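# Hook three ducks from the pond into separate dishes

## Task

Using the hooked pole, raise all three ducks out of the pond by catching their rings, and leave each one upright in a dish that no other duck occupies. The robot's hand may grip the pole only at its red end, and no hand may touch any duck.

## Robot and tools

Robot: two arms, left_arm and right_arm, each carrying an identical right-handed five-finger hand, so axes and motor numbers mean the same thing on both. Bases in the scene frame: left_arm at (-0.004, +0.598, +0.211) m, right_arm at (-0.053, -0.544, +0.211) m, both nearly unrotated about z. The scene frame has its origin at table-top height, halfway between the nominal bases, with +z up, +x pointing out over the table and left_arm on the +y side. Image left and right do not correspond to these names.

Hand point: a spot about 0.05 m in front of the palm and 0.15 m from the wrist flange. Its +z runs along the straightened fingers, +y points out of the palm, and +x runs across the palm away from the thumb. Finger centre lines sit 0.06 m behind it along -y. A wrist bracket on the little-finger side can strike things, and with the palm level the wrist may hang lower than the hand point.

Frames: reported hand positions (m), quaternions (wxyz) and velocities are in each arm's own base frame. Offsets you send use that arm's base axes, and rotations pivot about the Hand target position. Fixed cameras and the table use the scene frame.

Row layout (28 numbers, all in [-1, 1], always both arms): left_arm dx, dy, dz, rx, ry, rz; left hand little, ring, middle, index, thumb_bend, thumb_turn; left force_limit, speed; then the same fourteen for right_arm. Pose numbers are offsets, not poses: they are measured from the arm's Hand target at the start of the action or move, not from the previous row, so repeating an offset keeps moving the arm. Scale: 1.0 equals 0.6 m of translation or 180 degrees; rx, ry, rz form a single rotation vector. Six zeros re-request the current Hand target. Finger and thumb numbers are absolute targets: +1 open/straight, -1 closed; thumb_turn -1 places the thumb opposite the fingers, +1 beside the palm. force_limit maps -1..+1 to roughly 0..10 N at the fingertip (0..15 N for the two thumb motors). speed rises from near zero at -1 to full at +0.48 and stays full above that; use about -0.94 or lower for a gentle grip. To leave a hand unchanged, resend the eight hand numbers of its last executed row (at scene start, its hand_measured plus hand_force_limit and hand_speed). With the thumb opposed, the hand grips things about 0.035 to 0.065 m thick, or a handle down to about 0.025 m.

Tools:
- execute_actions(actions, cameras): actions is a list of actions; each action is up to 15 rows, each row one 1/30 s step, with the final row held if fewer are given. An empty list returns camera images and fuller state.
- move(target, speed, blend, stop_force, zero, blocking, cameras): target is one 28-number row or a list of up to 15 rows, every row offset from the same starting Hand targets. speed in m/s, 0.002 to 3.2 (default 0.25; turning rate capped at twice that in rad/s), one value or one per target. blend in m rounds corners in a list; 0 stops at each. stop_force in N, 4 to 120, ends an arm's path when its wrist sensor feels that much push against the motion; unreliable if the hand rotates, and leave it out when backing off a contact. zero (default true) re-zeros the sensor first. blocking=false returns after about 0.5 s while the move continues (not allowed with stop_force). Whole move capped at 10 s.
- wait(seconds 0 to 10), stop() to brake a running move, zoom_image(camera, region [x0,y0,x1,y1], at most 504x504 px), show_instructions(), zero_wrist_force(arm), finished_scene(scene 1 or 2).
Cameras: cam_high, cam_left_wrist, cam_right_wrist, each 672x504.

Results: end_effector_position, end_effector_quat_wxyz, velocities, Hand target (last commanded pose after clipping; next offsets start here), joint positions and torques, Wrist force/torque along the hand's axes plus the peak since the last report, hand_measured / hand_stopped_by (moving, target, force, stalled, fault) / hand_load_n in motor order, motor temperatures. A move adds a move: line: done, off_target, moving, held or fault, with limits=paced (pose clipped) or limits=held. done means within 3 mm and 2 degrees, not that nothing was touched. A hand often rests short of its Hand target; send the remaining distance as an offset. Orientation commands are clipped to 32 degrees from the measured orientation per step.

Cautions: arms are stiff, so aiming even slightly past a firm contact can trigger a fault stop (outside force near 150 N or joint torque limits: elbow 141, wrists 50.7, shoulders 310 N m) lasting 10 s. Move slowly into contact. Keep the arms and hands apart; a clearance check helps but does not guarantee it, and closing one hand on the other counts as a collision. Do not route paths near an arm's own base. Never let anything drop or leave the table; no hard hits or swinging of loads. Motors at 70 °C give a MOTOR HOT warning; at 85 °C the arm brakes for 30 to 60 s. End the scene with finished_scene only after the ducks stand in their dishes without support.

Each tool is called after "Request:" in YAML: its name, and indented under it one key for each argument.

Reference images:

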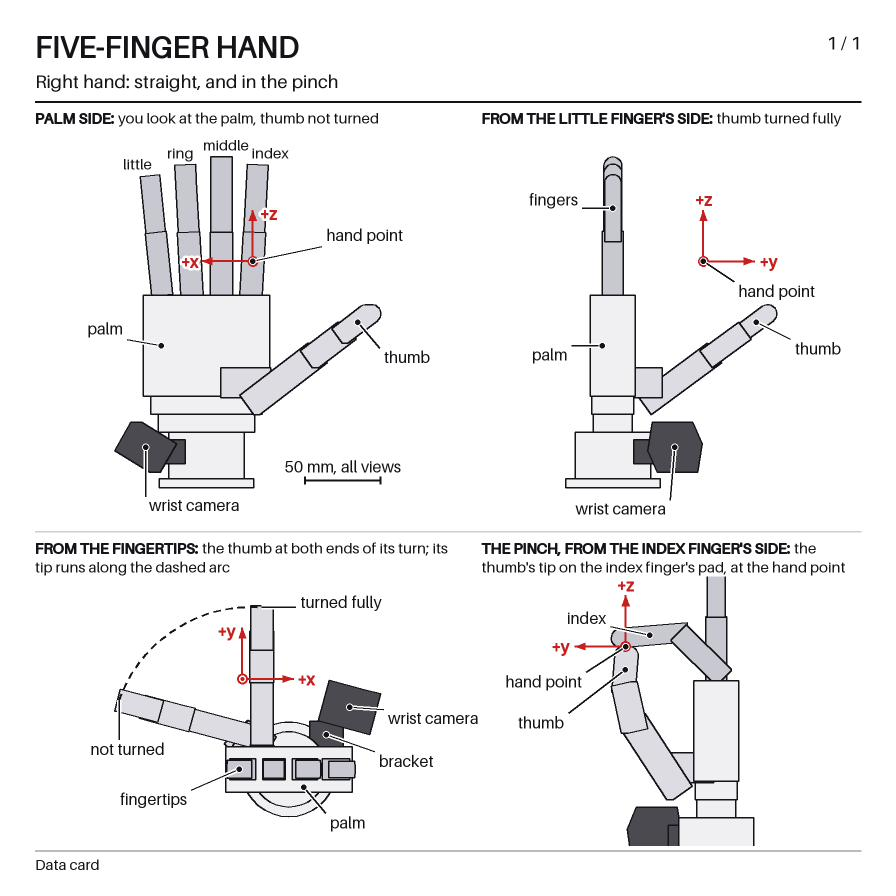

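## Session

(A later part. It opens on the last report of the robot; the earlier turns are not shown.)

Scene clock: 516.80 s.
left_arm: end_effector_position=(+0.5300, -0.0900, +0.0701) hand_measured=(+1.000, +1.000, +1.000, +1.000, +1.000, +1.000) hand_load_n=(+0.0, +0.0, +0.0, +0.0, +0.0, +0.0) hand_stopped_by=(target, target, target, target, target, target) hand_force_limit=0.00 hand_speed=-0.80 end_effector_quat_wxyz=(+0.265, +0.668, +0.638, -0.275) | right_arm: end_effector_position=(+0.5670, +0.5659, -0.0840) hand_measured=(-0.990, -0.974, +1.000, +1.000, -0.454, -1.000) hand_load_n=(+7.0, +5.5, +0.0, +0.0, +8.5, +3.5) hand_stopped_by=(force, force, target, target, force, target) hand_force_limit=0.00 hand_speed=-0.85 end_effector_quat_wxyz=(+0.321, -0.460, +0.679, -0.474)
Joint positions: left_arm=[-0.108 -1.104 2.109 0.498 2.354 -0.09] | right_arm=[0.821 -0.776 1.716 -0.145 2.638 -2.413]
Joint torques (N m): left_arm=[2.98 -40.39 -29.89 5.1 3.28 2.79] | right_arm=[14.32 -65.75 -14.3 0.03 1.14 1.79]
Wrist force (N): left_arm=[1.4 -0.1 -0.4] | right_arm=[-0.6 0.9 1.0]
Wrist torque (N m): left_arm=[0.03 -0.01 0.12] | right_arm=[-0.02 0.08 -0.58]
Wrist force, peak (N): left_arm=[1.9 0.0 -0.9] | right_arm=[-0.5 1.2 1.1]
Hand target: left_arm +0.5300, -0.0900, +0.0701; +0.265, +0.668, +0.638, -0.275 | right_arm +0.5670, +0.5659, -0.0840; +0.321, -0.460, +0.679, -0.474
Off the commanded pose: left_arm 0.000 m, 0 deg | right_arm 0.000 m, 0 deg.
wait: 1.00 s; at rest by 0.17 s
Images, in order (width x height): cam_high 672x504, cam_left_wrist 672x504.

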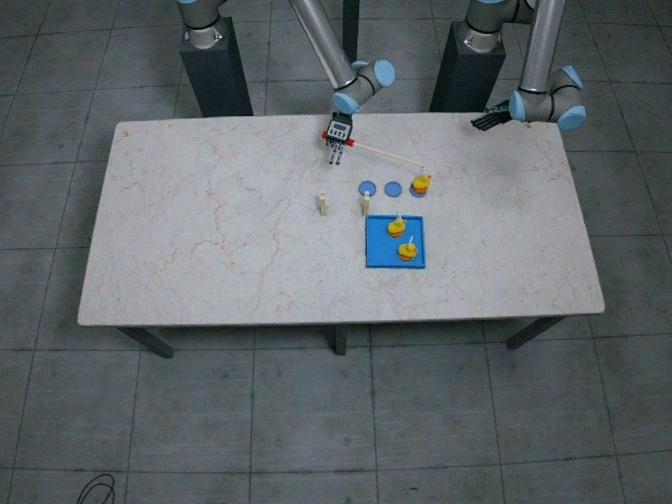

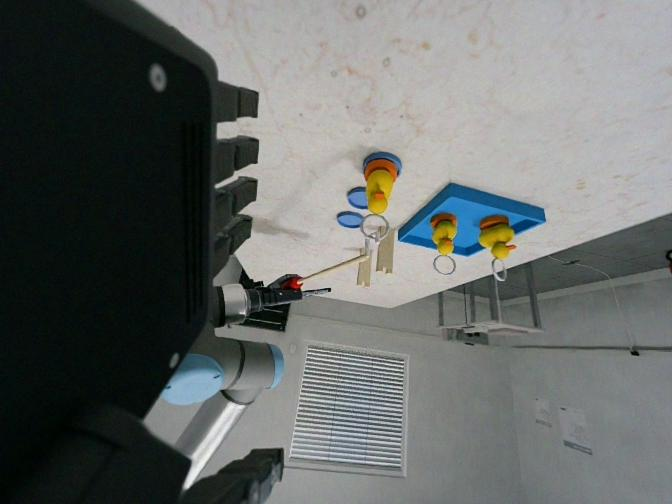

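Request:
move:
  target: [0,0,0,0,0,0,1,1,1,1,1,1,0,-0.8,0.0083,-0.0042,0,0,0,0,-1,-0.985,1,1,-0.98,-1,0.0,-0.85]
  speed: 0.01

Request:
wait:
  seconds: 8
  cameras: ["cam_high"]

Request:
zoom_image:
  camera: "cam_high"
  region: [405, 170, 435, 200]

Request:
wait:
  seconds: 0.4
  cameras: ["cam_high"]

Request:
zoom_image:
  camera: "cam_high"
  region: [405, 170, 435, 200]

Request:
wait:
  seconds: 0.2
  cameras: ["cam_high"]

Request:
zoom_image:
  camera: "cam_high"
  region: [405, 170, 435, 200]

Scene clock: 528.47 s.
left_arm: end_effector_position=(+0.5300, -0.0900, +0.0701) hand_measured=(+1.000, +1.000, +1.000, +1.000, +1.000, +1.000) hand_load_n=(+0.0, +0.0, +0.0, +0.0, +0.0, +0.0) hand_stopped_by=(target, target, target, target, target, target) hand_force_limit=0.00 hand_speed=-0.80 end_effector_quat_wxyz=(+0.265, +0.668, +0.638, -0.275) | right_arm: end_effector_position=(+0.5718, +0.5635, -0.0840) hand_measured=(-0.990, -0.974, +1.000, +1.000, -0.454, -1.000) hand_load_n=(+7.0, +5.5, +0.0, +0.0, +8.5, +3.0) hand_stopped_by=(force, force, target, target, force, target) hand_force_limit=0.00 hand_speed=-0.85 end_effector_quat_wxyz=(+0.321, -0.459, +0.679, -0.474)
Joint positions: left_arm=[-0.108 -1.104 2.109 0.498 2.354 -0.09] | right_arm=[0.814 -0.778 1.717 -0.155 2.633 -2.424]
Joint torques (N m): left_arm=[3.58 -42.31 -29.63 5.07 3.13 2.51] | right_arm=[-16.3 -87.46 -11.99 -0.96 -0.08 -2.46]
Wrist force (N): left_arm=[1.6 -0.1 -0.9] | right_arm=[-0.8 0.9 1.2]
Wrist torque (N m): left_arm=[0.06 -0.04 0.14] | right_arm=[-0.01 0.10 -0.33]
Wrist force, peak (N): left_arm=[2.0 0.2 -0.8] | right_arm=[-0.7 1.1 1.4]
Hand target: left_arm +0.5300, -0.0900, +0.0701; +0.265, +0.668, +0.638, -0.275 | right_arm +0.5719, +0.5634, -0.0840; +0.321, -0.460, +0.679, -0.474
Off the commanded pose: left_arm 0.000 m, 0 deg | right_arm 0.000 m, 0 deg.
move: done

Scene clock: 536.47 s.
left_arm: end_effector_position=(+0.5300, -0.0900, +0.0701) hand_measured=(+1.000, +1.000, +1.000, +1.000, +1.000, +1.000) hand_load_n=(+0.0, +0.0, +0.0, +0.0, -0.5, +0.0) hand_stopped_by=(target, target, target, target, target, target) hand_force_limit=0.00 hand_speed=-0.80 end_effector_quat_wxyz=(+0.265, +0.668, +0.638, -0.275) | right_arm: end_effector_position=(+0.5719, +0.5634, -0.0840) hand_measured=(-0.990, -0.974, +1.000, +1.000, -0.454, -1.000) hand_load_n=(+7.0, +5.5, +0.0, +0.0, +8.5, +3.5) hand_stopped_by=(force, force, target, target, force, target) hand_force_limit=0.00 hand_speed=-0.85 end_effector_quat_wxyz=(+0.321, -0.459, +0.679, -0.474)
Joint positions: left_arm=[-0.108 -1.104 2.109 0.498 2.354 -0.09] | right_arm=[0.813 -0.778 1.717 -0.155 2.633 -2.425]
Joint torques (N m): left_arm=[5.39 -42.83 -30 5.08 2.85 2.41] | right_arm=[-16.2 -88.87 -11.95 -0.65 -0.41 -1.9]
Wrist force (N): left_arm=[1.7 -0.2 -1.0] | right_arm=[-0.5 0.7 1.0]
Wrist torque (N m): left_arm=[0.04 -0.07 0.14] | right_arm=[-0.02 0.08 -0.30]
Wrist force, peak (N): left_arm=[1.9 0.3 -1.0] | right_arm=[-0.9 1.1 1.3]
Hand target: left_arm +0.5300, -0.0900, +0.0701; +0.265, +0.668, +0.638, -0.275 | right_arm +0.5719, +0.5634, -0.0840; +0.321, -0.460, +0.679, -0.474
Off the commanded pose: left_arm 0.000 m, 0 deg | right_arm 0.000 m, 0 deg.
wait: 8.00 s; at rest by 0.17 s
Images, in order (width x height): cam_high 672x504.

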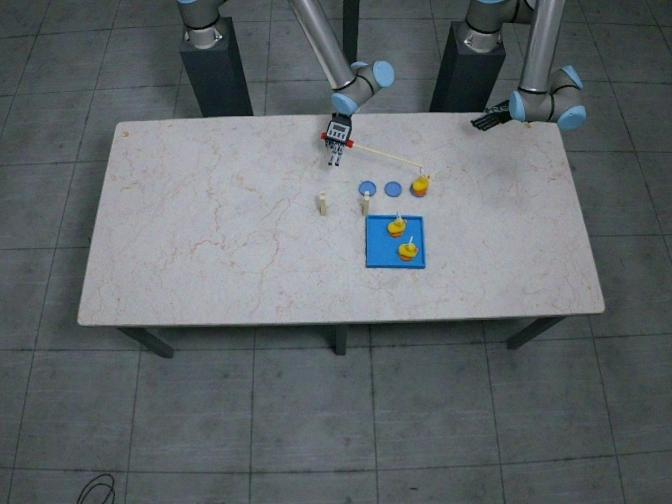

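Scaled by 16.800 from the camera's 672x504 image, which has a finer 960x720 frame.

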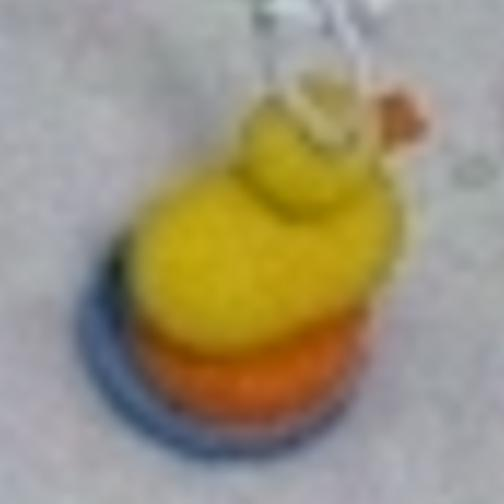

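Scene clock: 536.87 s.
left_arm: end_effector_position=(+0.5300, -0.0900, +0.0701) hand_measured=(+1.000, +1.000, +1.000, +1.000, +1.000, +1.000) hand_load_n=(+0.0, +0.0, +0.0, +0.0, +0.0, +0.0) hand_stopped_by=(target, target, target, target, target, target) hand_force_limit=0.00 hand_speed=-0.80 end_effector_quat_wxyz=(+0.265, +0.668, +0.638, -0.275) | right_arm: end_effector_position=(+0.5719, +0.5634, -0.0840) hand_measured=(-0.990, -0.974, +1.000, +1.000, -0.454, -1.000) hand_load_n=(+7.0, +6.0, +0.0, +0.0, +8.5, +3.0) hand_stopped_by=(force, force, target, target, force, target) hand_force_limit=0.00 hand_speed=-0.85 end_effector_quat_wxyz=(+0.321, -0.459, +0.679, -0.474)
Joint positions: left_arm=[-0.108 -1.104 2.109 0.498 2.354 -0.09] | right_arm=[0.813 -0.778 1.717 -0.155 2.633 -2.425]
Joint torques (N m): left_arm=[2.82 -42.12 -31.01 4.79 3.21 2.2] | right_arm=[-16.41 -88.31 -12.23 -0.5 -0.61 -1.88]
Wrist force (N): left_arm=[1.3 -0.1 -0.7] | right_arm=[-0.5 0.5 1.1]
Wrist torque (N m): left_arm=[0.03 -0.02 0.12] | right_arm=[-0.06 0.06 -0.32]
Wrist force, peak (N): left_arm=[1.7 -0.1 -0.9] | right_arm=[-0.4 0.9 1.2]
Hand target: left_arm +0.5300, -0.0900, +0.0701; +0.265, +0.668, +0.638, -0.275 | right_arm +0.5719, +0.5634, -0.0840; +0.321, -0.460, +0.679, -0.474
Off the commanded pose: left_arm 0.000 m, 0 deg | right_arm 0.000 m, 0 deg.
wait: 0.40 s; at rest by 0.17 s
Images, in order (width x height): cam_high 672x504.

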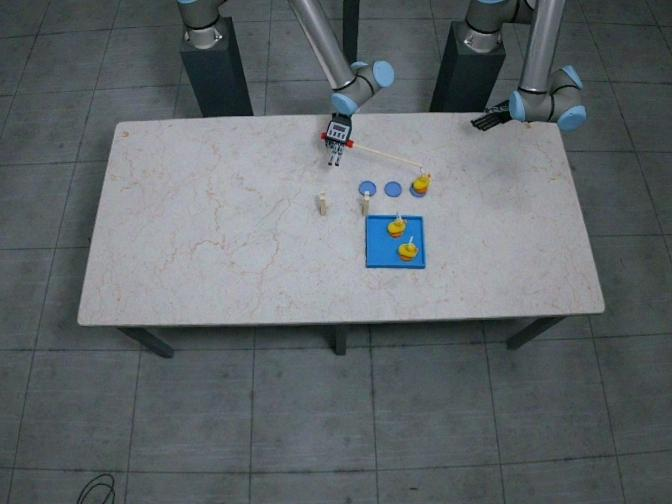

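Scaled by 16.800 from the camera's 672x504 image, which has a finer 960x720 frame.

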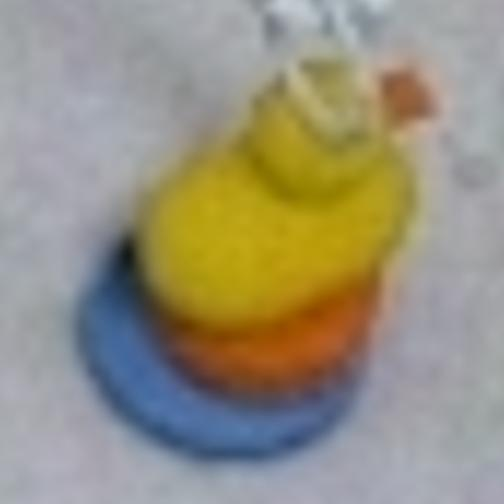

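Scene clock: 537.07 s.
left_arm: end_effector_position=(+0.5300, -0.0900, +0.0701) hand_measured=(+1.000, +1.000, +1.000, +1.000, +1.000, +1.000) hand_load_n=(+0.0, +0.0, +0.0, +0.0, +0.0, +0.0) hand_stopped_by=(target, target, target, target, target, target) hand_force_limit=0.00 hand_speed=-0.80 end_effector_quat_wxyz=(+0.265, +0.668, +0.638, -0.275) | right_arm: end_effector_position=(+0.5719, +0.5634, -0.0840) hand_measured=(-0.990, -0.974, +1.000, +1.000, -0.454, -1.000) hand_load_n=(+7.0, +6.0, +0.0, +0.0, +9.0, +3.0) hand_stopped_by=(force, force, target, target, force, target) hand_force_limit=0.00 hand_speed=-0.85 end_effector_quat_wxyz=(+0.321, -0.459, +0.679, -0.474)
Joint positions: left_arm=[-0.108 -1.104 2.109 0.498 2.354 -0.09] | right_arm=[0.813 -0.778 1.717 -0.155 2.633 -2.425]
Joint torques (N m): left_arm=[3.9 -43.29 -29.6 5 2.92 2.22] | right_arm=[-15.61 -87.43 -12.92 -0.57 -0.47 -1.99]
Wrist force (N): left_arm=[1.5 0.1 -0.8] | right_arm=[-0.5 1.0 0.9]
Wrist torque (N m): left_arm=[0.06 -0.02 0.13] | right_arm=[0.02 0.07 -0.30]
Wrist force, peak (N): left_arm=[1.6 -0.1 -1.1] | right_arm=[-0.7 1.1 1.3]
Hand target: left_arm +0.5300, -0.0900, +0.0701; +0.265, +0.668, +0.638, -0.275 | right_arm +0.5719, +0.5634, -0.0840; +0.321, -0.460, +0.679, -0.474
Off the commanded pose: left_arm 0.000 m, 0 deg | right_arm 0.000 m, 0 deg.
wait: 0.20 s; at rest by 0.17 s
Images, in order (width x height): cam_high 672x504.

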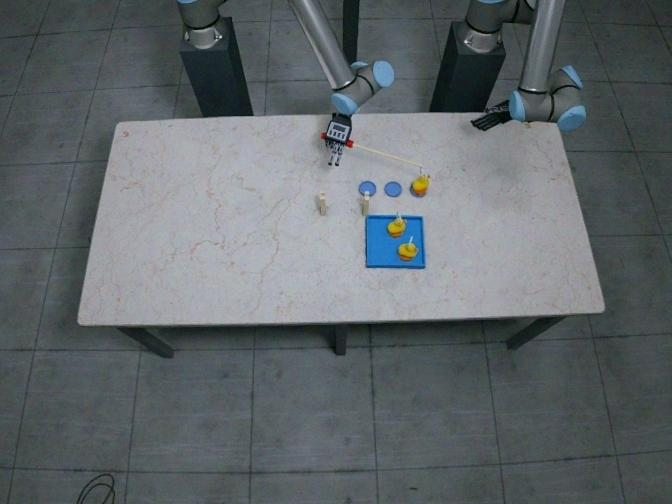

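Scaled by 16.800 from the camera's 672x504 image, which has a finer 960x720 frame.

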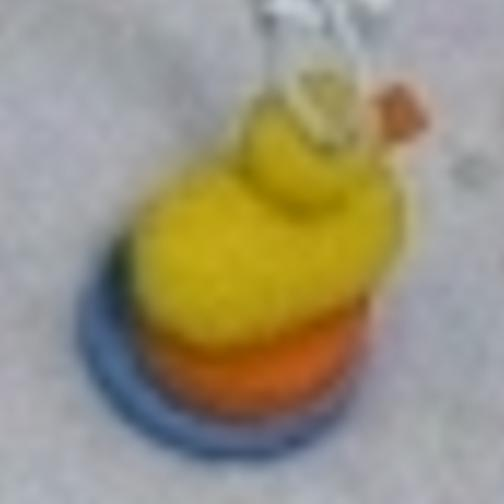

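Request:
wait:
  seconds: 10
  cameras: ["cam_high"]

Request:
zoom_image:
  camera: "cam_high"
  region: [405, 170, 435, 200]

Request:
wait:
  seconds: 0.2
  cameras: ["cam_high"]

Request:
zoom_image:
  camera: "cam_high"
  region: [405, 170, 435, 200]

Request:
wait:
  seconds: 0.2
  cameras: ["cam_high"]

Request:
zoom_image:
  camera: "cam_high"
  region: [405, 170, 435, 200]

Request:
wait:
  seconds: 0.2
  cameras: ["cam_high"]

Request:
zoom_image:
  camera: "cam_high"
  region: [405, 170, 435, 200]

Scene clock: 558.33 s.
left_arm: end_effector_position=(+0.5300, -0.0900, +0.0701) hand_measured=(+1.000, +1.000, +1.000, +1.000, +1.000, +1.000) hand_load_n=(+0.0, +0.0, +0.0, +0.0, +0.0, +0.0) hand_stopped_by=(target, target, target, target, target, target) hand_force_limit=0.00 hand_speed=-0.80 end_effector_quat_wxyz=(+0.265, +0.668, +0.638, -0.275) | right_arm: end_effector_position=(+0.5719, +0.5634, -0.0840) hand_measured=(-0.990, -0.974, +1.000, +1.000, -0.454, -1.000) hand_load_n=(+7.0, +5.5, +0.0, +0.0, +8.5, +3.5) hand_stopped_by=(force, force, target, target, force, target) hand_force_limit=0.00 hand_speed=-0.85 end_effector_quat_wxyz=(+0.321, -0.459, +0.679, -0.474)
Joint positions: left_arm=[-0.108 -1.104 2.109 0.498 2.354 -0.09] | right_arm=[0.813 -0.778 1.717 -0.155 2.633 -2.425]
Joint torques (N m): left_arm=[5.19 -44.37 -29.63 5.18 2.84 2.25] | right_arm=[-11.03 -86.57 -13.58 0.29 0.18 -1.54]
Wrist force (N): left_arm=[1.4 -0.2 -0.6] | right_arm=[-0.8 0.7 0.8]
Wrist torque (N m): left_arm=[0.02 -0.03 0.13] | right_arm=[-0.02 0.13 -0.34]
Wrist force, peak (N): left_arm=[1.8 -0.3 -1.1] | right_arm=[-0.7 1.2 1.4]
Hand target: left_arm +0.5300, -0.0900, +0.0701; +0.265, +0.668, +0.638, -0.275 | right_arm +0.5719, +0.5634, -0.0840; +0.321, -0.460, +0.679, -0.474
Off the commanded pose: left_arm 0.000 m, 0 deg | right_arm 0.000 m, 0 deg.
wait: 10.00 s; at rest from the start
Images, in order (width x height): cam_high 672x504.

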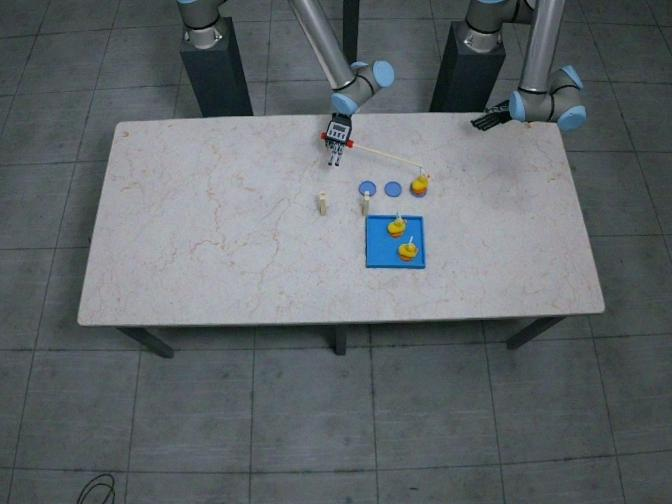

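Scaled by 16.800 from the camera's 672x504 image, which has a finer 960x720 frame.

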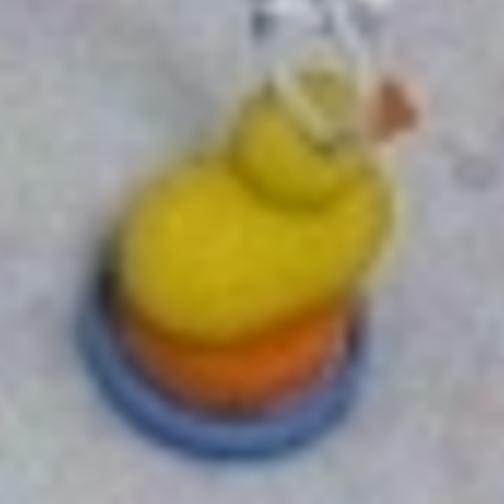

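Scene clock: 558.53 s.
left_arm: end_effector_position=(+0.5300, -0.0900, +0.0701) hand_measured=(+1.000, +1.000, +1.000, +1.000, +1.000, +1.000) hand_load_n=(+0.0, +0.0, +0.0, +0.0, +0.0, +0.0) hand_stopped_by=(target, target, target, target, target, target) hand_force_limit=0.00 hand_speed=-0.80 end_effector_quat_wxyz=(+0.265, +0.668, +0.638, -0.275) | right_arm: end_effector_position=(+0.5719, +0.5634, -0.0840) hand_measured=(-0.990, -0.974, +1.000, +1.000, -0.454, -1.000) hand_load_n=(+7.0, +5.5, -0.5, +0.0, +8.5, +3.0) hand_stopped_by=(force, force, target, target, force, target) hand_force_limit=0.00 hand_speed=-0.85 end_effector_quat_wxyz=(+0.321, -0.459, +0.679, -0.474)
Joint positions: left_arm=[-0.108 -1.104 2.109 0.498 2.354 -0.09] | right_arm=[0.813 -0.778 1.717 -0.155 2.633 -2.425]
Joint torques (N m): left_arm=[4.33 -43.89 -29.56 4.83 2.83 2.3] | right_arm=[-12.49 -86.81 -13.45 0.23 0.18 -1.55]
Wrist force (N): left_arm=[1.4 -0.1 -0.9] | right_arm=[-0.5 1.0 0.9]
Wrist torque (N m): left_arm=[0.04 -0.02 0.13] | right_arm=[0.03 0.07 -0.30]
Wrist force, peak (N): left_arm=[1.9 -0.3 -0.8] | right_arm=[-0.6 0.8 1.3]
Hand target: left_arm +0.5300, -0.0900, +0.0701; +0.265, +0.668, +0.638, -0.275 | right_arm +0.5719, +0.5634, -0.0840; +0.321, -0.460, +0.679, -0.474
Off the commanded pose: left_arm 0.000 m, 0 deg | right_arm 0.000 m, 0 deg.
wait: 0.20 s; at rest by 0.17 s
Images, in order (width x height): cam_high 672x504.

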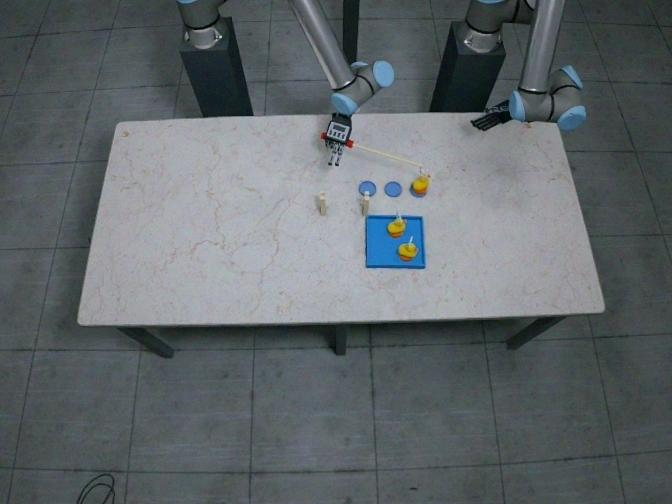

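Scaled by 16.800 from the camera's 672x504 image, which has a finer 960x720 frame.

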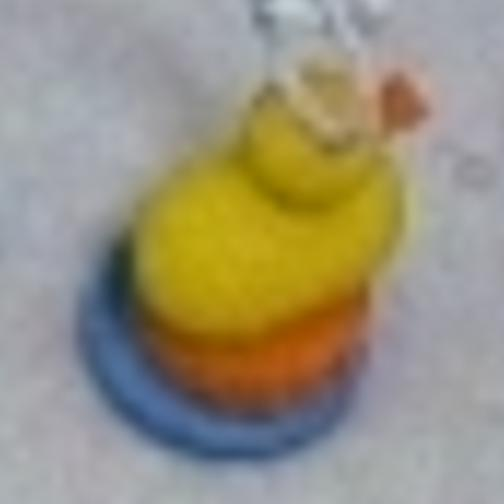

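Scene clock: 558.73 s.
left_arm: end_effector_position=(+0.5300, -0.0900, +0.0701) hand_measured=(+1.000, +1.000, +1.000, +1.000, +1.000, +1.000) hand_load_n=(+0.0, +0.0, +0.0, +0.0, +0.0, +0.0) hand_stopped_by=(target, target, target, target, target, target) hand_force_limit=0.00 hand_speed=-0.80 end_effector_quat_wxyz=(+0.265, +0.668, +0.638, -0.275) | right_arm: end_effector_position=(+0.5719, +0.5634, -0.0840) hand_measured=(-0.990, -0.974, +1.000, +1.000, -0.454, -1.000) hand_load_n=(+7.0, +5.5, +0.0, +0.0, +8.5, +3.5) hand_stopped_by=(force, force, target, target, force, target) hand_force_limit=0.00 hand_speed=-0.85 end_effector_quat_wxyz=(+0.321, -0.459, +0.679, -0.474)
Joint positions: left_arm=[-0.108 -1.104 2.109 0.498 2.354 -0.09] | right_arm=[0.813 -0.778 1.717 -0.155 2.633 -2.425]
Joint torques (N m): left_arm=[3 -44.62 -29.99 5.15 2.54 2.2] | right_arm=[-11.53 -85.58 -14.07 0.25 0.02 -1.72]
Wrist force (N): left_arm=[1.5 -0.1 -0.7] | right_arm=[-0.7 0.9 1.0]
Wrist torque (N m): left_arm=[0.04 -0.03 0.13] | right_arm=[0.00 0.09 -0.33]
Wrist force, peak (N): left_arm=[1.7 -0.1 -0.8] | right_arm=[-0.9 1.0 1.3]
Hand target: left_arm +0.5300, -0.0900, +0.0701; +0.265, +0.668, +0.638, -0.275 | right_arm +0.5719, +0.5634, -0.0840; +0.321, -0.460, +0.679, -0.474
Off the commanded pose: left_arm 0.000 m, 0 deg | right_arm 0.000 m, 0 deg.
wait: 0.20 s; at rest by 0.17 s
Images, in order (width x height): cam_high 672x504.

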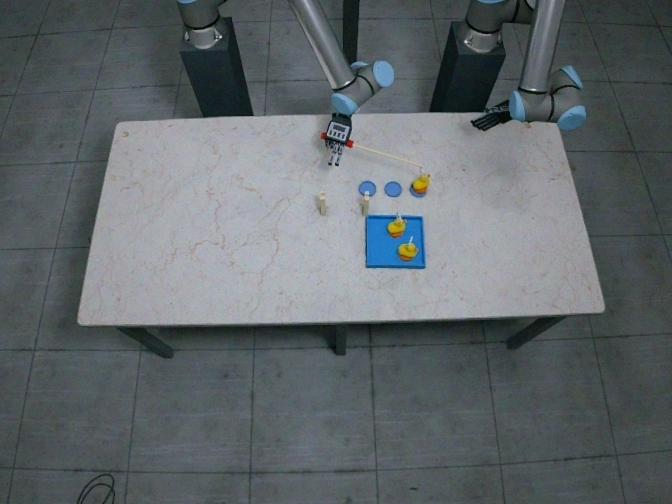

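Scaled by 16.800 from the camera's 672x504 image, which has a finer 960x720 frame.

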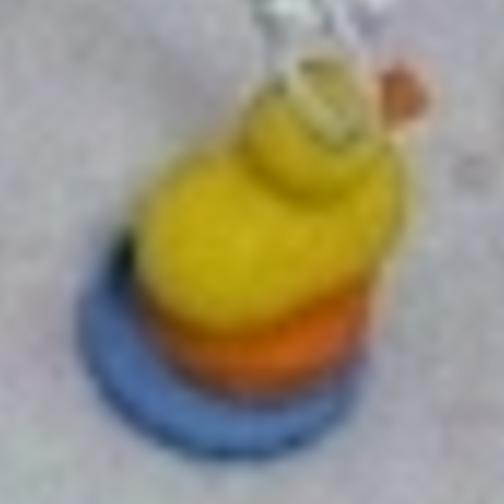

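Scene clock: 558.93 s.
left_arm: end_effector_position=(+0.5300, -0.0900, +0.0701) hand_measured=(+1.000, +1.000, +1.000, +1.000, +1.000, +1.000) hand_load_n=(+0.0, +0.0, +0.0, +0.0, +0.0, +0.0) hand_stopped_by=(target, target, target, target, target, target) hand_force_limit=0.00 hand_speed=-0.80 end_effector_quat_wxyz=(+0.265, +0.668, +0.638, -0.275) | right_arm: end_effector_position=(+0.5719, +0.5634, -0.0840) hand_measured=(-0.990, -0.974, +1.000, +1.000, -0.454, -1.000) hand_load_n=(+7.0, +5.5, +0.0, +0.0, +8.5, +3.5) hand_stopped_by=(force, force, target, target, force, target) hand_force_limit=0.00 hand_speed=-0.85 end_effector_quat_wxyz=(+0.321, -0.459, +0.679, -0.474)
Joint positions: left_arm=[-0.108 -1.104 2.109 0.498 2.354 -0.09] | right_arm=[0.813 -0.778 1.717 -0.155 2.633 -2.425]
Joint torques (N m): left_arm=[3.96 -43.49 -30.09 4.89 2.78 2.32] | right_arm=[-11.36 -87.91 -13.93 0.21 0.38 -1.6]
Wrist force (N): left_arm=[1.8 0.1 -0.8] | right_arm=[-0.7 1.2 0.6]
Wrist torque (N m): left_arm=[0.07 -0.06 0.15] | right_arm=[0.06 0.11 -0.32]
Wrist force, peak (N): left_arm=[1.8 0.1 -0.8] | right_arm=[-0.9 0.8 1.2]
Hand target: left_arm +0.5300, -0.0900, +0.0701; +0.265, +0.668, +0.638, -0.275 | right_arm +0.5719, +0.5634, -0.0840; +0.321, -0.460, +0.679, -0.474
Off the commanded pose: left_arm 0.000 m, 0 deg | right_arm 0.000 m, 0 deg.
wait: 0.20 s; at rest by 0.17 s
Images, in order (width x height): cam_high 672x504.

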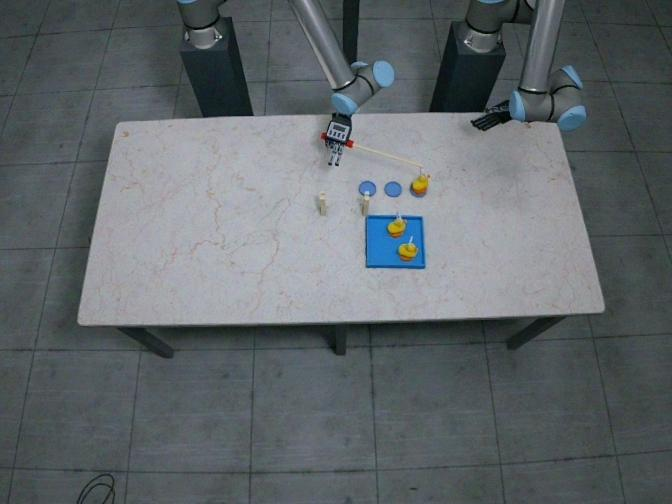

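Scaled by 16.800 from the camera's 672x504 image, which has a finer 960x720 frame.

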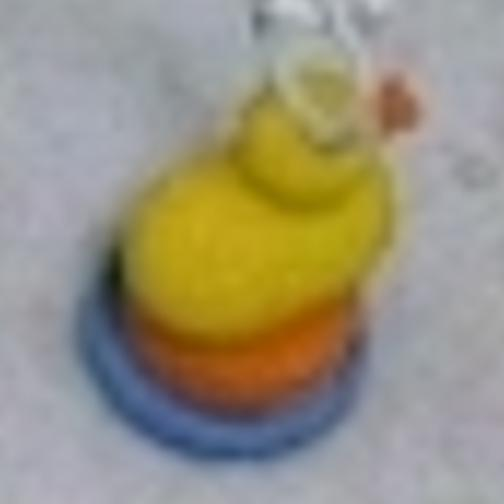

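Request:
move:
  target: [0,0,0,0,0,0,1,1,1,1,1,1,0,-0.8,-0.0008,-0.0067,-0.01,0,0,0,-1,-0.985,1,1,-0.98,-1,0.0,-0.85]
  speed: 0.01

Request:
wait:
  seconds: 4
  cameras: ["cam_high"]

Request:
zoom_image:
  camera: "cam_high"
  region: [405, 170, 435, 200]

Request:
wait:
  seconds: 0.3
  cameras: ["cam_high"]

Request:
zoom_image:
  camera: "cam_high"
  region: [405, 170, 435, 200]

Request:
wait:
  seconds: 0.3
  cameras: ["cam_high", "cam_left_wrist"]

Request:
zoom_image:
  camera: "cam_high"
  region: [405, 170, 435, 200]

Request:
zoom_image:
  camera: "cam_left_wrist"
  region: [345, 145, 425, 255]

Scene clock: 568.70 s.
left_arm: end_effector_position=(+0.5300, -0.0900, +0.0701) hand_measured=(+1.000, +1.000, +1.000, +1.000, +1.000, +1.000) hand_load_n=(+0.0, +0.0, +0.0, +0.0, +0.0, +0.0) hand_stopped_by=(target, target, target, target, target, target) hand_force_limit=0.00 hand_speed=-0.80 end_effector_quat_wxyz=(+0.265, +0.668, +0.638, -0.275) | right_arm: end_effector_position=(+0.5715, +0.5595, -0.0899) hand_measured=(-0.990, -0.974, +1.000, +1.000, -0.454, -1.000) hand_load_n=(+7.0, +5.5, +0.0, +0.0, +8.5, +3.0) hand_stopped_by=(force, force, target, target, force, target) hand_force_limit=0.00 hand_speed=-0.85 end_effector_quat_wxyz=(+0.321, -0.459, +0.679, -0.474)
Joint positions: left_arm=[-0.108 -1.104 2.109 0.498 2.354 -0.09] | right_arm=[0.81 -0.775 1.726 -0.171 2.63 -2.43]
Joint torques (N m): left_arm=[3.11 -44.26 -30.15 4.92 2.46 2.21] | right_arm=[-15.09 -66.94 -13.29 -0.88 -0.87 -2.55]
Wrist force (N): left_arm=[1.7 -0.1 -0.8] | right_arm=[-0.6 0.9 0.9]
Wrist torque (N m): left_arm=[0.04 -0.05 0.14] | right_arm=[-0.01 0.09 -0.31]
Wrist force, peak (N): left_arm=[2.0 0.0 -0.8] | right_arm=[-0.9 1.2 1.2]
Hand target: left_arm +0.5300, -0.0900, +0.0701; +0.265, +0.668, +0.638, -0.275 | right_arm +0.5715, +0.5594, -0.0900; +0.321, -0.460, +0.679, -0.474
Off the commanded pose: left_arm 0.000 m, 0 deg | right_arm 0.000 m, 0 deg.
move: done

Scene clock: 572.70 s.
left_arm: end_effector_position=(+0.5300, -0.0900, +0.0701) hand_measured=(+1.000, +1.000, +1.000, +1.000, +1.000, +1.000) hand_load_n=(-0.5, +0.0, +0.0, +0.0, +0.0, +0.0) hand_stopped_by=(target, target, target, target, target, target) hand_force_limit=0.00 hand_speed=-0.80 end_effector_quat_wxyz=(+0.265, +0.668, +0.638, -0.275) | right_arm: end_effector_position=(+0.5715, +0.5594, -0.0900) hand_measured=(-0.990, -0.974, +1.000, +1.000, -0.454, -1.000) hand_load_n=(+7.0, +5.5, -0.5, +0.0, +8.5, +3.0) hand_stopped_by=(force, force, target, target, force, target) hand_force_limit=0.00 hand_speed=-0.85 end_effector_quat_wxyz=(+0.321, -0.460, +0.679, -0.474)
Joint positions: left_arm=[-0.108 -1.104 2.109 0.498 2.354 -0.09] | right_arm=[0.81 -0.774 1.726 -0.172 2.63 -2.43]
Joint torques (N m): left_arm=[3.37 -46.1 -30.24 5.03 2.58 2.14] | right_arm=[-16.25 -65.92 -11.84 -0.68 -0.45 -2]
Wrist force (N): left_arm=[1.5 -0.2 -0.7] | right_arm=[-0.6 1.2 0.9]
Wrist torque (N m): left_arm=[0.02 -0.02 0.12] | right_arm=[0.03 0.09 -0.32]
Wrist force, peak (N): left_arm=[2.1 -0.3 -0.5] | right_arm=[-0.9 1.3 1.1]
Hand target: left_arm +0.5300, -0.0900, +0.0701; +0.265, +0.668, +0.638, -0.275 | right_arm +0.5715, +0.5594, -0.0900; +0.321, -0.460, +0.679, -0.474
Off the commanded pose: left_arm 0.000 m, 0 deg | right_arm 0.000 m, 0 deg.
wait: 4.00 s; at rest by 0.17 s
Images, in order (width x height): cam_high 672x504.

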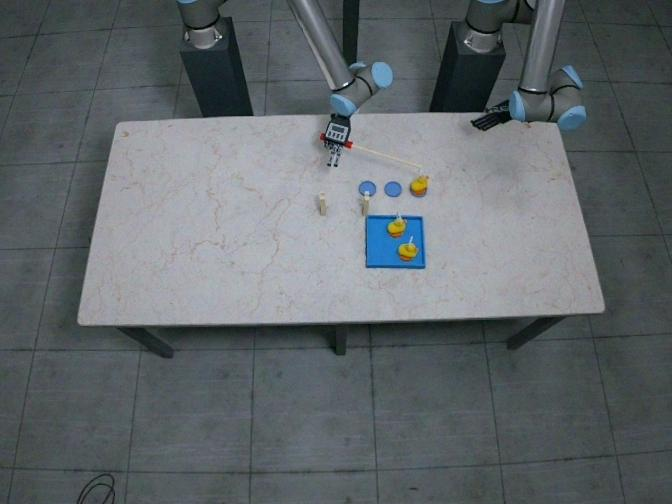

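Scaled by 16.800 from the camera's 672x504 image, which has a finer 960x720 frame.

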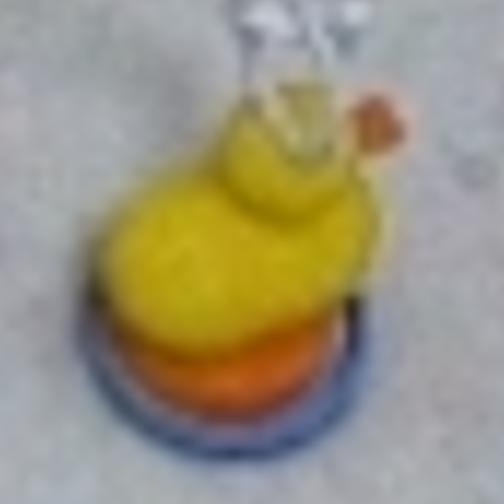

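Scene clock: 573.00 s.
left_arm: end_effector_position=(+0.5300, -0.0900, +0.0701) hand_measured=(+1.000, +1.000, +1.000, +1.000, +1.000, +1.000) hand_load_n=(+0.0, +0.0, +0.0, +0.0, +0.0, +0.0) hand_stopped_by=(target, target, target, target, target, target) hand_force_limit=0.00 hand_speed=-0.80 end_effector_quat_wxyz=(+0.265, +0.668, +0.638, -0.275) | right_arm: end_effector_position=(+0.5715, +0.5594, -0.0900) hand_measured=(-0.990, -0.974, +1.000, +1.000, -0.454, -1.000) hand_load_n=(+7.0, +5.5, +0.0, +0.0, +8.5, +3.0) hand_stopped_by=(force, force, target, target, force, target) hand_force_limit=0.00 hand_speed=-0.85 end_effector_quat_wxyz=(+0.321, -0.460, +0.679, -0.474)
Joint positions: left_arm=[-0.108 -1.104 2.109 0.498 2.354 -0.09] | right_arm=[0.81 -0.774 1.726 -0.172 2.63 -2.43]
Joint torques (N m): left_arm=[3.05 -42.04 -30.21 5.18 2.35 2.05] | right_arm=[-16.42 -66.51 -12.19 -0.67 -0.47 -2.12]
Wrist force (N): left_arm=[1.7 -0.2 -0.5] | right_arm=[-0.7 0.7 1.3]
Wrist torque (N m): left_arm=[0.01 -0.06 0.14] | right_arm=[-0.06 0.09 -0.33]
Wrist force, peak (N): left_arm=[1.7 -0.3 -0.7] | right_arm=[-0.8 0.9 1.2]
Hand target: left_arm +0.5300, -0.0900, +0.0701; +0.265, +0.668, +0.638, -0.275 | right_arm +0.5715, +0.5594, -0.0900; +0.321, -0.460, +0.679, -0.474
Off the commanded pose: left_arm 0.000 m, 0 deg | right_arm 0.000 m, 0 deg.
wait: 0.30 s; at rest by 0.17 s
Images, in order (width x height): cam_high 672x504.

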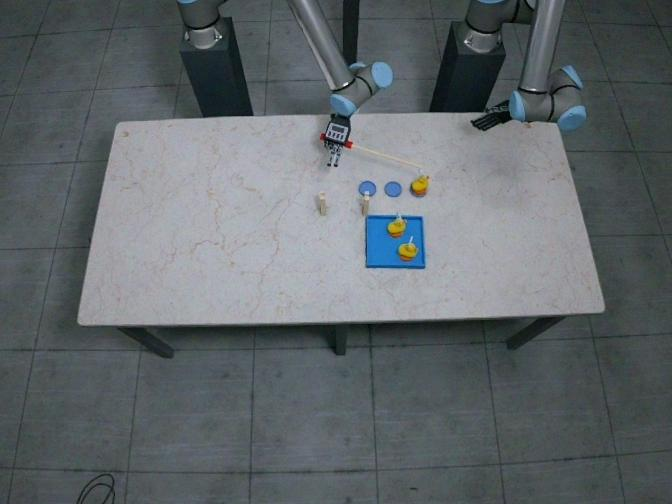

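Scaled by 16.800 from the camera's 672x504 image, which has a finer 960x720 frame.

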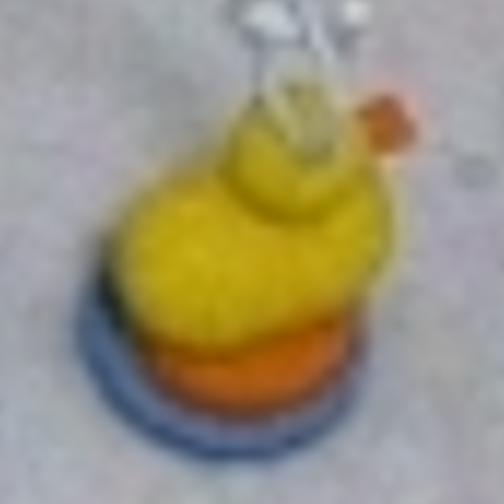

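Scene clock: 573.30 s.
left_arm: end_effector_position=(+0.5300, -0.0900, +0.0701) hand_measured=(+1.000, +1.000, +1.000, +1.000, +1.000, +1.000) hand_load_n=(+0.0, +0.0, +0.0, +0.0, +0.0, +0.0) hand_stopped_by=(target, target, target, target, target, target) hand_force_limit=0.00 hand_speed=-0.80 end_effector_quat_wxyz=(+0.265, +0.668, +0.638, -0.275) | right_arm: end_effector_position=(+0.5715, +0.5594, -0.0900) hand_measured=(-0.990, -0.974, +1.000, +1.000, -0.454, -1.000) hand_load_n=(+7.0, +5.5, +0.0, +0.0, +9.0, +3.0) hand_stopped_by=(force, force, target, target, force, target) hand_force_limit=0.00 hand_speed=-0.85 end_effector_quat_wxyz=(+0.321, -0.460, +0.679, -0.474)
Joint positions: left_arm=[-0.108 -1.104 2.109 0.498 2.354 -0.09] | right_arm=[0.81 -0.774 1.726 -0.172 2.63 -2.43]
Joint torques (N m): left_arm=[2.92 -43.87 -30.56 4.9 2.63 2.04] | right_arm=[-17.43 -67.07 -12.01 -0.71 -0.5 -2.02]
Wrist force (N): left_arm=[1.6 -0.3 -0.9] | right_arm=[-0.7 0.8 1.3]
Wrist torque (N m): left_arm=[0.02 -0.04 0.13] | right_arm=[-0.03 0.10 -0.33]
Wrist force, peak (N): left_arm=[1.7 -0.1 -0.9] | right_arm=[-0.8 0.9 1.2]
Hand target: left_arm +0.5300, -0.0900, +0.0701; +0.265, +0.668, +0.638, -0.275 | right_arm +0.5715, +0.5594, -0.0900; +0.321, -0.460, +0.679, -0.474
Off the commanded pose: left_arm 0.000 m, 0 deg | right_arm 0.000 m, 0 deg.
wait: 0.30 s; at rest by 0.17 s
Images, in order (width x height): cam_high 672x504, cam_left_wrist 672x504.

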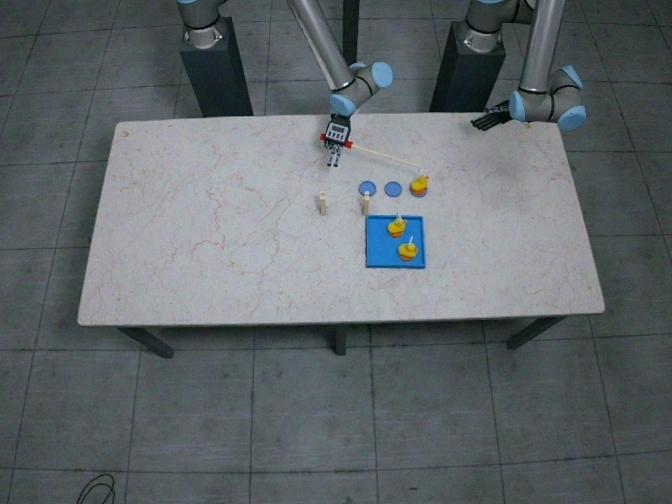

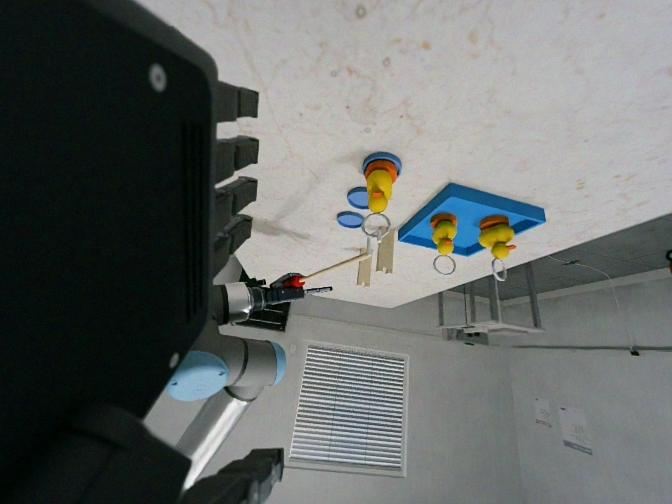

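Scaled by 16.800 from the camera's 672x504 image, which has a finer 960x720 frame.

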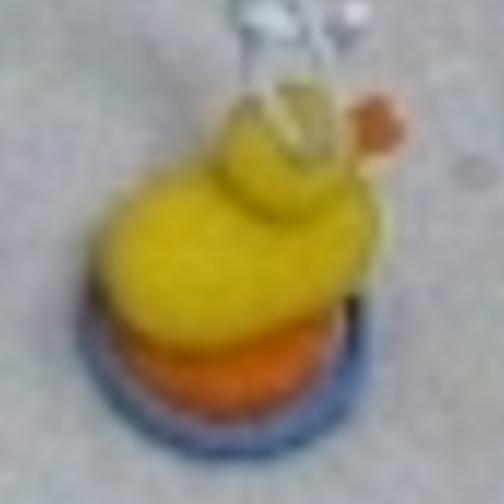

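Scaled by 4.582 from the camera's 672x504 image, which has a finer 960x720 frame.

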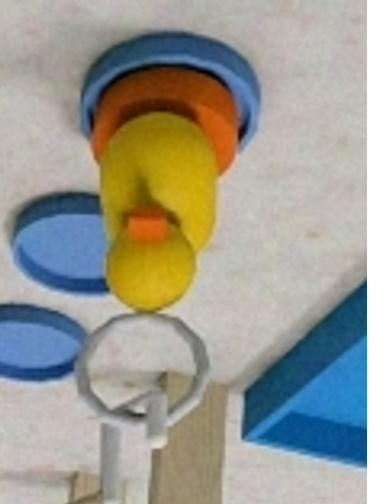

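Request:
move:
  target: [0,0,0,0,0,0,1,1,1,1,1,1,0,-0.8,0,-0.005,-0.01,0,0,0,-1,-0.985,1,1,-0.98,-1,0.0,-0.85]
  speed: 0.01

Request:
wait:
  seconds: 1
  cameras: ["cam_high"]

Request:
zoom_image:
  camera: "cam_high"
  region: [405, 170, 435, 200]

Request:
wait:
  seconds: 0.3
  cameras: ["cam_high", "cam_left_wrist"]

Request:
zoom_image:
  camera: "cam_high"
  region: [405, 170, 435, 200]

Request:
zoom_image:
  camera: "cam_left_wrist"
  region: [345, 145, 425, 255]

Scene clock: 582.33 s.
left_arm: end_effector_position=(+0.5300, -0.0900, +0.0701) hand_measured=(+1.000, +1.000, +1.000, +1.000, +1.000, +1.000) hand_load_n=(+0.0, +0.0, +0.0, +0.0, +0.0, +0.0) hand_stopped_by=(target, target, target, target, target, target) hand_force_limit=0.00 hand_speed=-0.80 end_effector_quat_wxyz=(+0.265, +0.668, +0.638, -0.275) | right_arm: end_effector_position=(+0.5715, +0.5565, -0.0959) hand_measured=(-0.990, -0.974, +1.000, +1.000, -0.454, -1.000) hand_load_n=(+7.5, +5.5, +0.0, +0.0, +8.5, +3.5) hand_stopped_by=(force, force, target, target, force, target) hand_force_limit=0.00 hand_speed=-0.85 end_effector_quat_wxyz=(+0.321, -0.459, +0.679, -0.474)
Joint positions: left_arm=[-0.108 -1.104 2.109 0.498 2.354 -0.09] | right_arm=[0.807 -0.77 1.732 -0.186 2.628 -2.434]
Joint torques (N m): left_arm=[5.75 -46.68 -29.25 4.94 2.35 2.16] | right_arm=[-19.99 -64.76 -7.85 -1.05 -1.01 -2.59]
Wrist force (N): left_arm=[1.5 -0.1 -1.0] | right_arm=[-0.6 0.0 0.9]
Wrist torque (N m): left_arm=[0.06 -0.01 0.13] | right_arm=[-0.06 -0.01 -0.09]
Wrist force, peak (N): left_arm=[2.1 0.1 -1.0] | right_arm=[-0.8 1.1 1.4]
Hand target: left_arm +0.5300, -0.0900, +0.0701; +0.265, +0.668, +0.638, -0.275 | right_arm +0.5715, +0.5564, -0.0960; +0.321, -0.460, +0.679, -0.474
Off the commanded pose: left_arm 0.000 m, 0 deg | right_arm 0.000 m, 0 deg.
move: done

Scene clock: 583.33 s.
left_arm: end_effector_position=(+0.5300, -0.0900, +0.0701) hand_measured=(+1.000, +1.000, +1.000, +1.000, +1.000, +1.000) hand_load_n=(+0.0, +0.0, +0.0, +0.0, +0.0, +0.0) hand_stopped_by=(target, target, target, target, target, target) hand_force_limit=0.00 hand_speed=-0.80 end_effector_quat_wxyz=(+0.265, +0.668, +0.638, -0.275) | right_arm: end_effector_position=(+0.5715, +0.5564, -0.0960) hand_measured=(-0.990, -0.974, +1.000, +1.000, -0.454, -1.000) hand_load_n=(+7.5, +6.0, +0.0, +0.0, +8.0, +4.0) hand_stopped_by=(force, force, target, target, force, target) hand_force_limit=0.00 hand_speed=-0.85 end_effector_quat_wxyz=(+0.321, -0.460, +0.679, -0.474)
Joint positions: left_arm=[-0.108 -1.104 2.109 0.498 2.354 -0.09] | right_arm=[0.807 -0.77 1.732 -0.186 2.628 -2.434]
Joint torques (N m): left_arm=[3.64 -45.83 -28.8 4.88 2.48 2.06] | right_arm=[-17.39 -64.52 -10.61 -0.54 -0.63 -2.31]
Wrist force (N): left_arm=[1.4 -0.1 -0.6] | right_arm=[-1.0 0.4 0.7]
Wrist torque (N m): left_arm=[0.04 0.00 0.12] | right_arm=[-0.03 0.04 -0.10]
Wrist force, peak (N): left_arm=[1.9 0.2 -0.7] | right_arm=[-1.0 0.0 1.2]
Hand target: left_arm +0.5300, -0.0900, +0.0701; +0.265, +0.668, +0.638, -0.275 | right_arm +0.5715, +0.5564, -0.0960; +0.321, -0.460, +0.679, -0.474
Off the commanded pose: left_arm 0.000 m, 0 deg | right_arm 0.000 m, 0 deg.
wait: 1.00 s; at rest by 0.17 s
Images, in order (width x height): cam_high 672x504.

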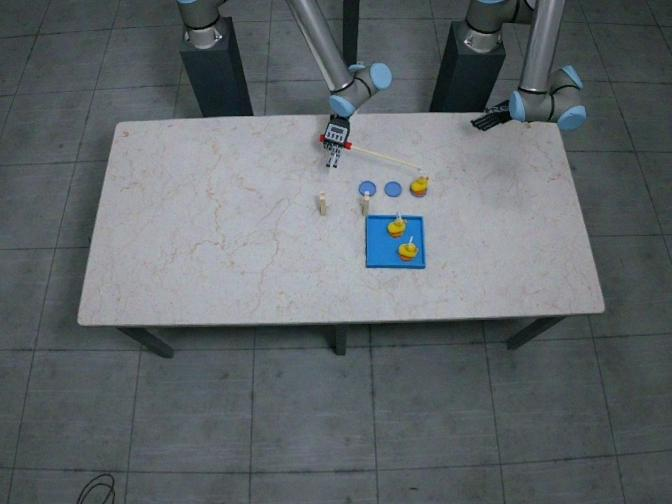

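Scaled by 16.800 from the camera's 672x504 image, which has a finer 960x720 frame.

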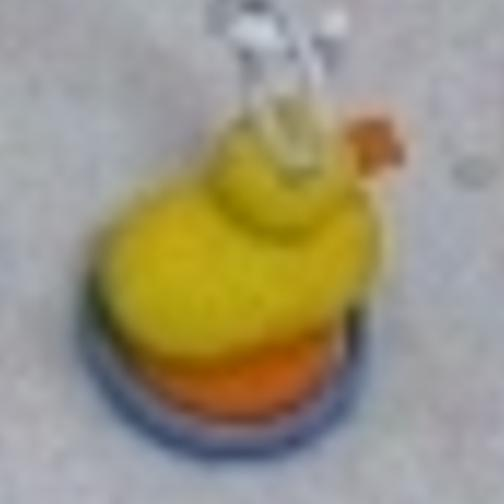

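Scene clock: 583.63 s.
left_arm: end_effector_position=(+0.5300, -0.0900, +0.0701) hand_measured=(+1.000, +1.000, +1.000, +1.000, +1.000, +1.000) hand_load_n=(+0.0, +0.0, +0.0, +0.0, +0.0, +0.0) hand_stopped_by=(target, target, target, target, target, target) hand_force_limit=0.00 hand_speed=-0.80 end_effector_quat_wxyz=(+0.265, +0.668, +0.638, -0.275) | right_arm: end_effector_position=(+0.5715, +0.5564, -0.0960) hand_measured=(-0.990, -0.974, +1.000, +1.000, -0.454, -1.000) hand_load_n=(+7.5, +5.5, +0.0, +0.0, +8.5, +3.5) hand_stopped_by=(force, force, target, target, force, target) hand_force_limit=0.00 hand_speed=-0.85 end_effector_quat_wxyz=(+0.321, -0.460, +0.679, -0.474)
Joint positions: left_arm=[-0.108 -1.104 2.109 0.498 2.354 -0.09] | right_arm=[0.807 -0.77 1.732 -0.186 2.628 -2.434]
Joint torques (N m): left_arm=[4.71 -46.08 -30.01 4.97 2.58 2.16] | right_arm=[-16.86 -63.68 -11.05 -0.62 -0.8 -2.43]
Wrist force (N): left_arm=[1.6 0.0 -0.5] | right_arm=[-0.9 0.3 1.0]
Wrist torque (N m): left_arm=[0.04 -0.05 0.14] | right_arm=[-0.05 0.02 -0.09]
Wrist force, peak (N): left_arm=[1.7 -0.3 -0.9] | right_arm=[-1.0 0.2 1.0]
Hand target: left_arm +0.5300, -0.0900, +0.0701; +0.265, +0.668, +0.638, -0.275 | right_arm +0.5715, +0.5564, -0.0960; +0.321, -0.460, +0.679, -0.474
Off the commanded pose: left_arm 0.000 m, 0 deg | right_arm 0.000 m, 0 deg.
wait: 0.30 s; at rest by 0.17 s
Images, in order (width x height): cam_high 672x504, cam_left_wrist 672x504.

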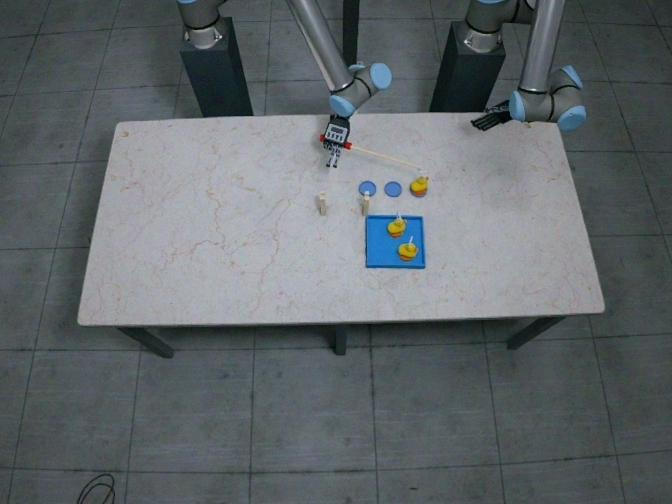

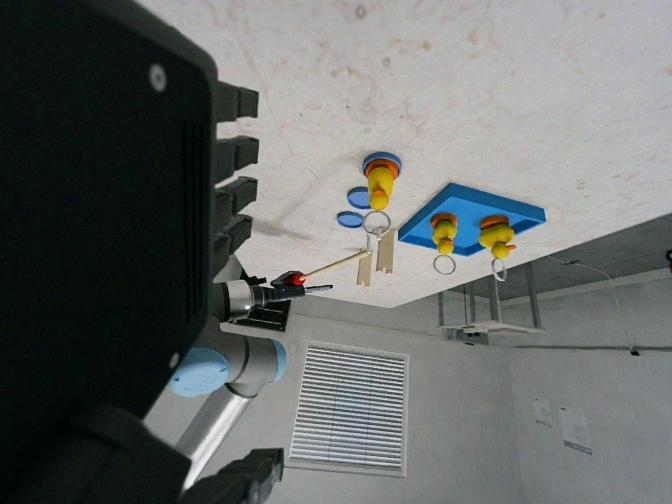

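Scaled by 16.800 from the camera's 672x504 image, which has a finer 960x720 frame.

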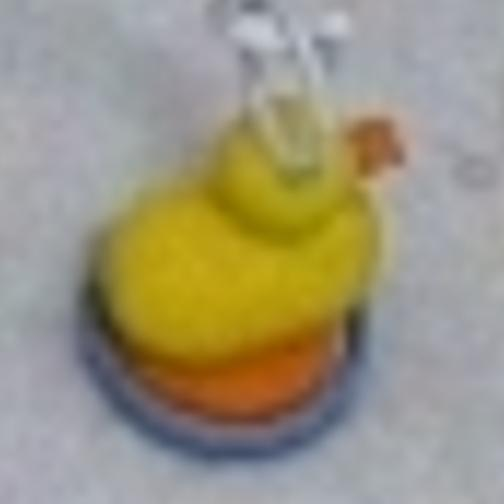

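Scaled by 4.582 from the camera's 672x504 image, which has a finer 960x720 frame.

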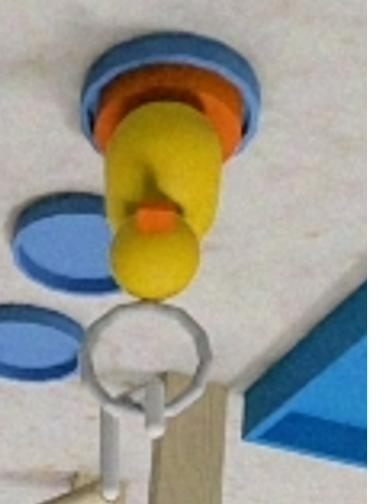

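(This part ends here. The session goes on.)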